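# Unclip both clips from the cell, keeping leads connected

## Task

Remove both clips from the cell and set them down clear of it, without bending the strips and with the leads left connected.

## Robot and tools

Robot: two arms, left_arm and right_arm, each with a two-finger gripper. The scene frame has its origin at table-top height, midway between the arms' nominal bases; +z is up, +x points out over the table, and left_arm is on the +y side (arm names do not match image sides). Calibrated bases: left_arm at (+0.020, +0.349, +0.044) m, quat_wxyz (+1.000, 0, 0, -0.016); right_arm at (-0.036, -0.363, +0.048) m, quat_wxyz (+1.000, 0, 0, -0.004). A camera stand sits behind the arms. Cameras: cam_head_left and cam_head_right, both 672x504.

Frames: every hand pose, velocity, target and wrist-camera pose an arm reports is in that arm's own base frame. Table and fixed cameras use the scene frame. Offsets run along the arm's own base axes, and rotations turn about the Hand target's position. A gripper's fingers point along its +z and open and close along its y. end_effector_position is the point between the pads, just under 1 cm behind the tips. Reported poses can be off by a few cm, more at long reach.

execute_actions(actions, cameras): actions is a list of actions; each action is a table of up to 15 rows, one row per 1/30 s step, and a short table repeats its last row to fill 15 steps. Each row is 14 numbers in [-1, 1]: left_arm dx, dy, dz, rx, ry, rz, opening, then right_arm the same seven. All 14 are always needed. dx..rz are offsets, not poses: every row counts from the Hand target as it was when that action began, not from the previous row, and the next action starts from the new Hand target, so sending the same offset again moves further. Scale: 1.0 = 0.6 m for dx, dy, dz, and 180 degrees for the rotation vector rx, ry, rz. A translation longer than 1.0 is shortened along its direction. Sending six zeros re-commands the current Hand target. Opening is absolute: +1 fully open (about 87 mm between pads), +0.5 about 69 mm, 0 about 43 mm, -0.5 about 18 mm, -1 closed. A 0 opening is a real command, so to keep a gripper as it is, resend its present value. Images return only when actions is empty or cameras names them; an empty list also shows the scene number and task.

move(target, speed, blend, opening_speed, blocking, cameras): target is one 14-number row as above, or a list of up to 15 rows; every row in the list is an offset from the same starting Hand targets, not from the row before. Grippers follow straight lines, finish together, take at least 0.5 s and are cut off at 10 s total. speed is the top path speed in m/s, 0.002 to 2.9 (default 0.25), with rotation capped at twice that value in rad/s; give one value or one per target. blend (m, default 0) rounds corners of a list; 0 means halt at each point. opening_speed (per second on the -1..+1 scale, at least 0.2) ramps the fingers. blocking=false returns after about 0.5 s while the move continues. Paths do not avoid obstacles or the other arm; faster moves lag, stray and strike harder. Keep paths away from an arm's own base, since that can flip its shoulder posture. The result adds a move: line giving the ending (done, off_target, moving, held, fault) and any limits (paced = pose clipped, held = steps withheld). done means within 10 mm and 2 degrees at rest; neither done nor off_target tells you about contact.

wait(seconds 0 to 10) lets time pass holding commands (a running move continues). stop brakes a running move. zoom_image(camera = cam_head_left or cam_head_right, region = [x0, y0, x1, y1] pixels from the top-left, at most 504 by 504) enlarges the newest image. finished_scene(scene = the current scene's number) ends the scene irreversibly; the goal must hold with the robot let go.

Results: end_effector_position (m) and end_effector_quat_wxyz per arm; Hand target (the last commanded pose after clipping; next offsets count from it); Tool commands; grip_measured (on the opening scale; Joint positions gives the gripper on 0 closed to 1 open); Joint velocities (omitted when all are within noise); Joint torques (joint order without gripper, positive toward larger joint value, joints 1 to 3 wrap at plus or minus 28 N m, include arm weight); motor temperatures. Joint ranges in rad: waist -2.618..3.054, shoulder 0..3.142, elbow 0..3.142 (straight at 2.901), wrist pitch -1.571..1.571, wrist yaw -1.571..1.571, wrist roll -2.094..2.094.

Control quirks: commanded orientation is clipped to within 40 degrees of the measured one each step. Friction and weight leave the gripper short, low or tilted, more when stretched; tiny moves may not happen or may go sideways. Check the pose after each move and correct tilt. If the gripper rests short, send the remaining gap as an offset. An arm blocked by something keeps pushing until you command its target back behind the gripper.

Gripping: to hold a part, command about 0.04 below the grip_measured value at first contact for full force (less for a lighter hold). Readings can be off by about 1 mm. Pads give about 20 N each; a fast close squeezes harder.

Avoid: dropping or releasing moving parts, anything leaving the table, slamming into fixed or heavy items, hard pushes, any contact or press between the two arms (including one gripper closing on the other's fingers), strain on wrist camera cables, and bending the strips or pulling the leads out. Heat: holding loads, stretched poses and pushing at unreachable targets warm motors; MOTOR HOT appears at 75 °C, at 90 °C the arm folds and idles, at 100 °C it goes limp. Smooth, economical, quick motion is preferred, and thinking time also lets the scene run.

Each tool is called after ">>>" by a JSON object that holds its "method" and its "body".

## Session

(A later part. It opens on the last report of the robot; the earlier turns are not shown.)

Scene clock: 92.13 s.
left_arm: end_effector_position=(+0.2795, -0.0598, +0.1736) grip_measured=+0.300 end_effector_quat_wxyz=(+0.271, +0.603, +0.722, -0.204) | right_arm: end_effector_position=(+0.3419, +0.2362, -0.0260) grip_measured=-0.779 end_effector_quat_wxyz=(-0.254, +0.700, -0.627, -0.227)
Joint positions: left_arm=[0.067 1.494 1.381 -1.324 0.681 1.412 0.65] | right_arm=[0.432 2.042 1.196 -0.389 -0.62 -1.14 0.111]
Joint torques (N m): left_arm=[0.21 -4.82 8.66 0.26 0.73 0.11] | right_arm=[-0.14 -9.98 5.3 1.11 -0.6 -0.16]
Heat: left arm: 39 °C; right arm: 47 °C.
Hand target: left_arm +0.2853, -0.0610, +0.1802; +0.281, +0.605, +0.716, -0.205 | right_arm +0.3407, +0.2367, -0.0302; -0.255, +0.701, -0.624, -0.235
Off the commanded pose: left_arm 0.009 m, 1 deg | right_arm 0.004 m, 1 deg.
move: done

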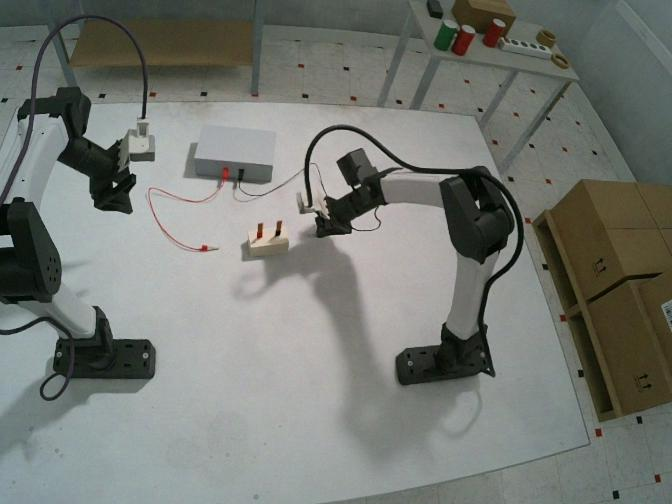

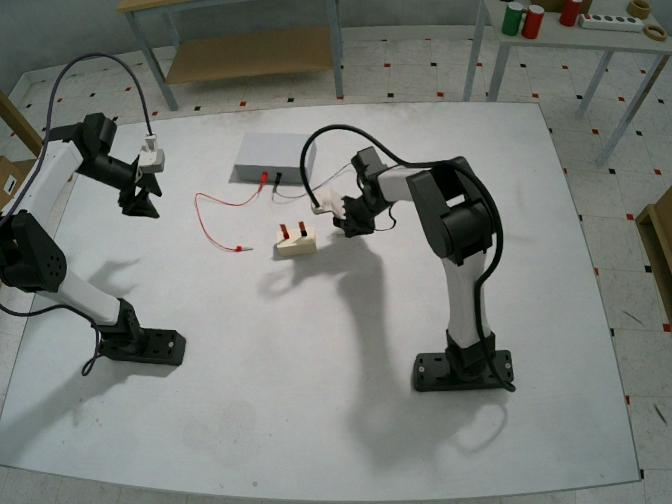

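>>> {"method": "move", "body": {"target": [0,0,0,0,0,0,0.3,0,0,-0.022,0,0,0,-0.95], "speed": 0.05}}

>>> {"method": "move", "body": {"target": [0,0,0,0,0,0,0.3,0,0,-0.008,0,0,0,-0.95], "speed": 0.03, "cameras": ["all"]}}

>>> {"method": "zoom_image", "body": {"camera": "cam_head_left", "region": [290, 210, 340, 260]}}

>>> {"method": "zoom_image", "body": {"camera": "cam_head_right", "region": [320, 210, 370, 260]}}

Scene clock: 93.70 s.
left_arm: end_effector_position=(+0.2795, -0.0598, +0.1736) grip_measured=+0.300 end_effector_quat_wxyz=(+0.271, +0.603, +0.722, -0.204) | right_arm: end_effector_position=(+0.3435, +0.2370, -0.0369) grip_measured=-0.779 end_effector_quat_wxyz=(-0.257, +0.701, -0.626, -0.226)
Joint positions: left_arm=[0.067 1.494 1.381 -1.324 0.681 1.412 0.65] | right_arm=[0.432 2.067 1.182 -0.342 -0.621 -1.14 0.111]
Joint torques (N m): left_arm=[0.21 -4.83 8.69 0.27 0.72 0.1] | right_arm=[-0.17 -9.68 4.98 1.11 -0.62 -0.16]
Heat: left arm: 39 °C; right arm: 47 °C.
Hand target: left_arm +0.2853, -0.0610, +0.1802; +0.281, +0.605, +0.716, -0.205 | right_arm +0.3408, +0.2367, -0.0434; -0.255, +0.701, -0.624, -0.234
Off the commanded pose: left_arm 0.009 m, 1 deg | right_arm 0.007 m, 1 deg.
move: done

Scene clock: 94.50 s.
left_arm: end_effector_position=(+0.2795, -0.0598, +0.1736) grip_measured=+0.300 end_effector_quat_wxyz=(+0.271, +0.603, +0.722, -0.204) | right_arm: end_effector_position=(+0.3440, +0.2373, -0.0410) grip_measured=-0.779 end_effector_quat_wxyz=(-0.258, +0.701, -0.625, -0.226)
Joint positions: left_arm=[0.067 1.494 1.381 -1.324 0.681 1.412 0.65] | right_arm=[0.432 2.078 1.177 -0.325 -0.621 -1.141 0.111]
Joint torques (N m): left_arm=[0.21 -4.81 8.68 0.27 0.73 0.1] | right_arm=[-0.27 -9.54 4.85 1.11 -0.6 -0.17]
Heat: left arm: 40 °C; right arm: 47 °C.
Hand target: left_arm +0.2853, -0.0610, +0.1802; +0.281, +0.605, +0.716, -0.205 | right_arm +0.3408, +0.2367, -0.0482; -0.255, +0.701, -0.624, -0.235
Off the commanded pose: left_arm 0.009 m, 1 deg | right_arm 0.008 m, 1 deg.
move: done

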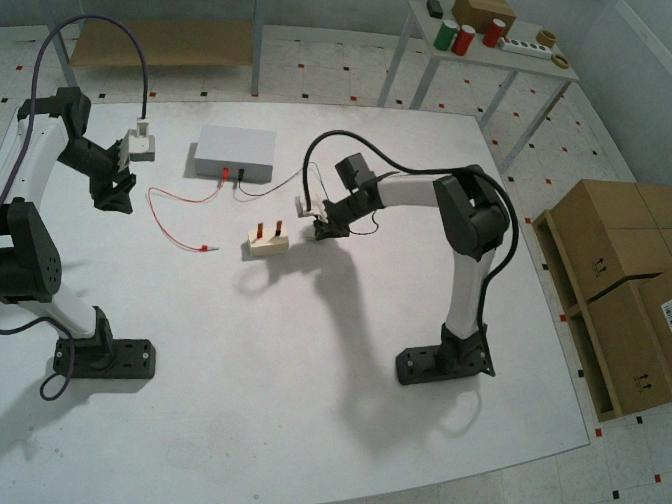

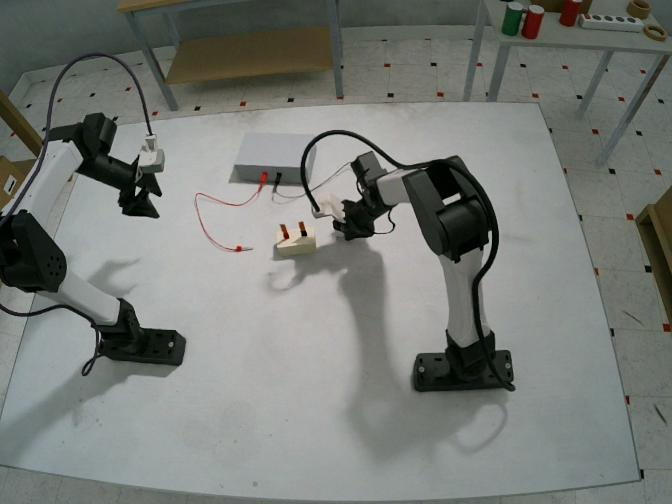

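Scaled by 10.080 from the camera's 672x504 image, which has a finer 960x720 frame.

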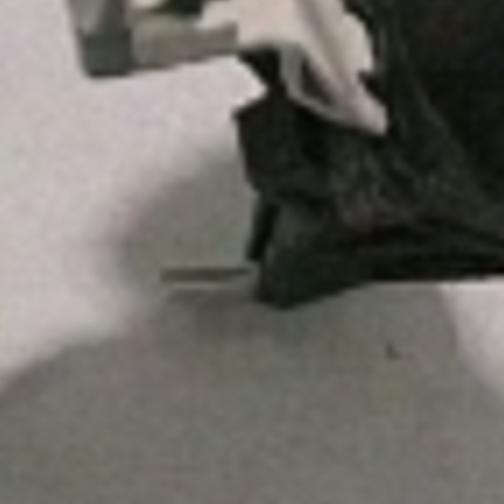

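Scaled by 10.080 from the camera's 672x504 image, which has a finer 960x720 frame.

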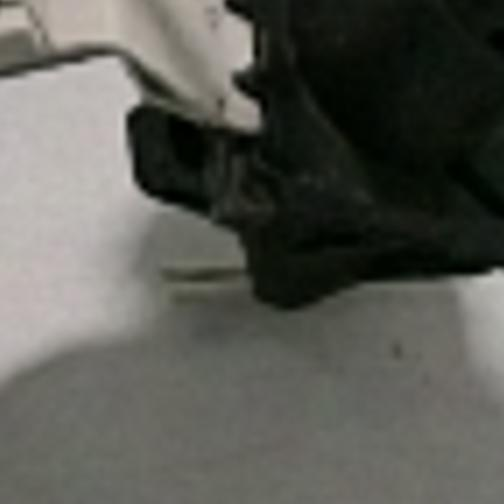

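>>> {"method": "move", "body": {"target": [0,0,0,0,0,0,0.3,0,0,-0.01,0,0,0,-0.95], "speed": 0.03}}

>>> {"method": "move", "body": {"target": [[0,0,0,0,0,0,0.3,0,0,-0.002,0,0,0,-0.95],[0,0,0,0,0,0,0.3,0,0,-0.002,0,0,0,-0.4],[0,0,0,0,0,0,0.3,0,-0.03,0.04,0,0,0,-0.2],[0,0,0,0,0,0,0.3,-0.03,-0.05,0.22,0,0,0,-0.2],[0,0,0,0,0,0,0.3,-0.06,-0.25,0.28,0,0,0,-0.2]], "speed": [0.05,0.05,0.08,0.12,0.15], "opening_speed": 0.5, "cameras": ["all"]}}

>>> {"method": "zoom_image", "body": {"camera": "cam_head_left", "region": [190, 150, 370, 280]}}

Scene clock: 95.70 s.
left_arm: end_effector_position=(+0.2795, -0.0598, +0.1736) grip_measured=+0.300 end_effector_quat_wxyz=(+0.271, +0.603, +0.722, -0.204) | right_arm: end_effector_position=(+0.3456, +0.2396, -0.0417) grip_measured=-0.779 end_effector_quat_wxyz=(-0.263, +0.701, -0.622, -0.228)
Joint positions: left_arm=[0.067 1.494 1.381 -1.324 0.681 1.412 0.65] | right_arm=[0.432 2.083 1.177 -0.31 -0.629 -1.141 0.111]
Joint torques (N m): left_arm=[0.21 -4.82 8.69 0.27 0.73 0.1] | right_arm=[-0.21 -8.79 4.34 1.2 -0.5 -0.19]
Heat: left arm: 40 °C; right arm: 47 °C.
Hand target: left_arm +0.2853, -0.0610, +0.1802; +0.281, +0.605, +0.716, -0.205 | right_arm +0.3408, +0.2368, -0.0541; -0.255, +0.701, -0.624, -0.235
Off the commanded pose: left_arm 0.009 m, 1 deg | right_arm 0.014 m, 1 deg.
move: off_target (right_arm)

Scene clock: 102.73 s.
left_arm: end_effector_position=(+0.2795, -0.0598, +0.1736) grip_measured=+0.300 end_effector_quat_wxyz=(+0.271, +0.603, +0.722, -0.204) | right_arm: end_effector_position=(+0.3015, +0.0843, +0.1036) grip_measured=-0.200 end_effector_quat_wxyz=(-0.240, +0.697, -0.632, -0.238)
Joint positions: left_arm=[0.067 1.494 1.381 -1.324 0.681 1.412 0.65] | right_arm=[0.015 1.704 1.321 -1.213 -0.69 -1.663 0.4]
Joint torques (N m): left_arm=[0.2 -4.79 8.69 0.27 0.72 0.1] | right_arm=[0.09 -9.48 7.68 0.2 -0.68 -0.18]
Heat: left arm: 40 °C; right arm: 47 °C.
Hand target: left_arm +0.2853, -0.0610, +0.1802; +0.281, +0.605, +0.716, -0.205 | right_arm +0.3048, +0.0867, +0.1138; -0.255, +0.701, -0.624, -0.235
Off the commanded pose: left_arm 0.009 m, 1 deg | right_arm 0.011 m, 2 deg.
move: off_target (right_arm); target 2's new opening was sent with right_arm's hand 0.014 m and 1 deg from that target

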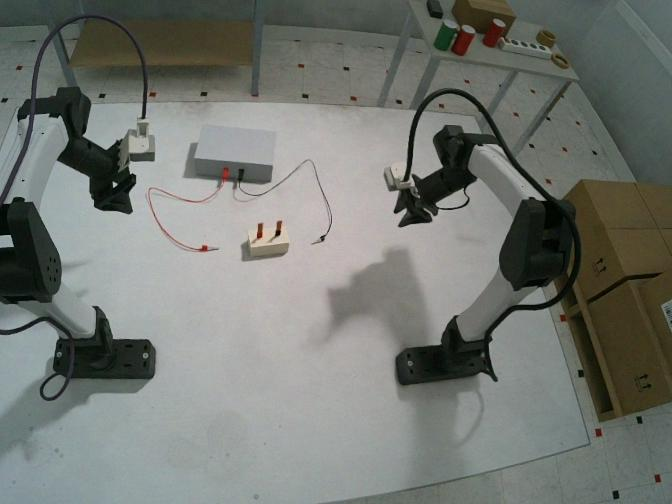

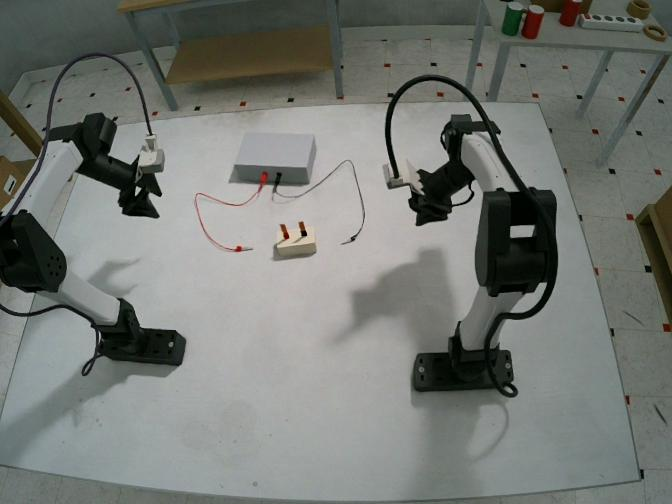

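Scaled by 2.800 from the camera's 672x504 image, which has a finer 960x720 frame.

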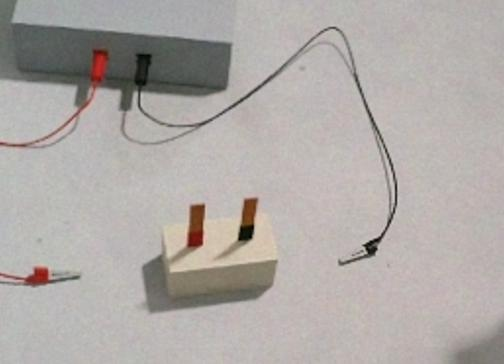

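Both off, clear, plugged in.

>>> {"method": "finished_scene", "body": {"scene": 1}}

The scene is finished: the task was done.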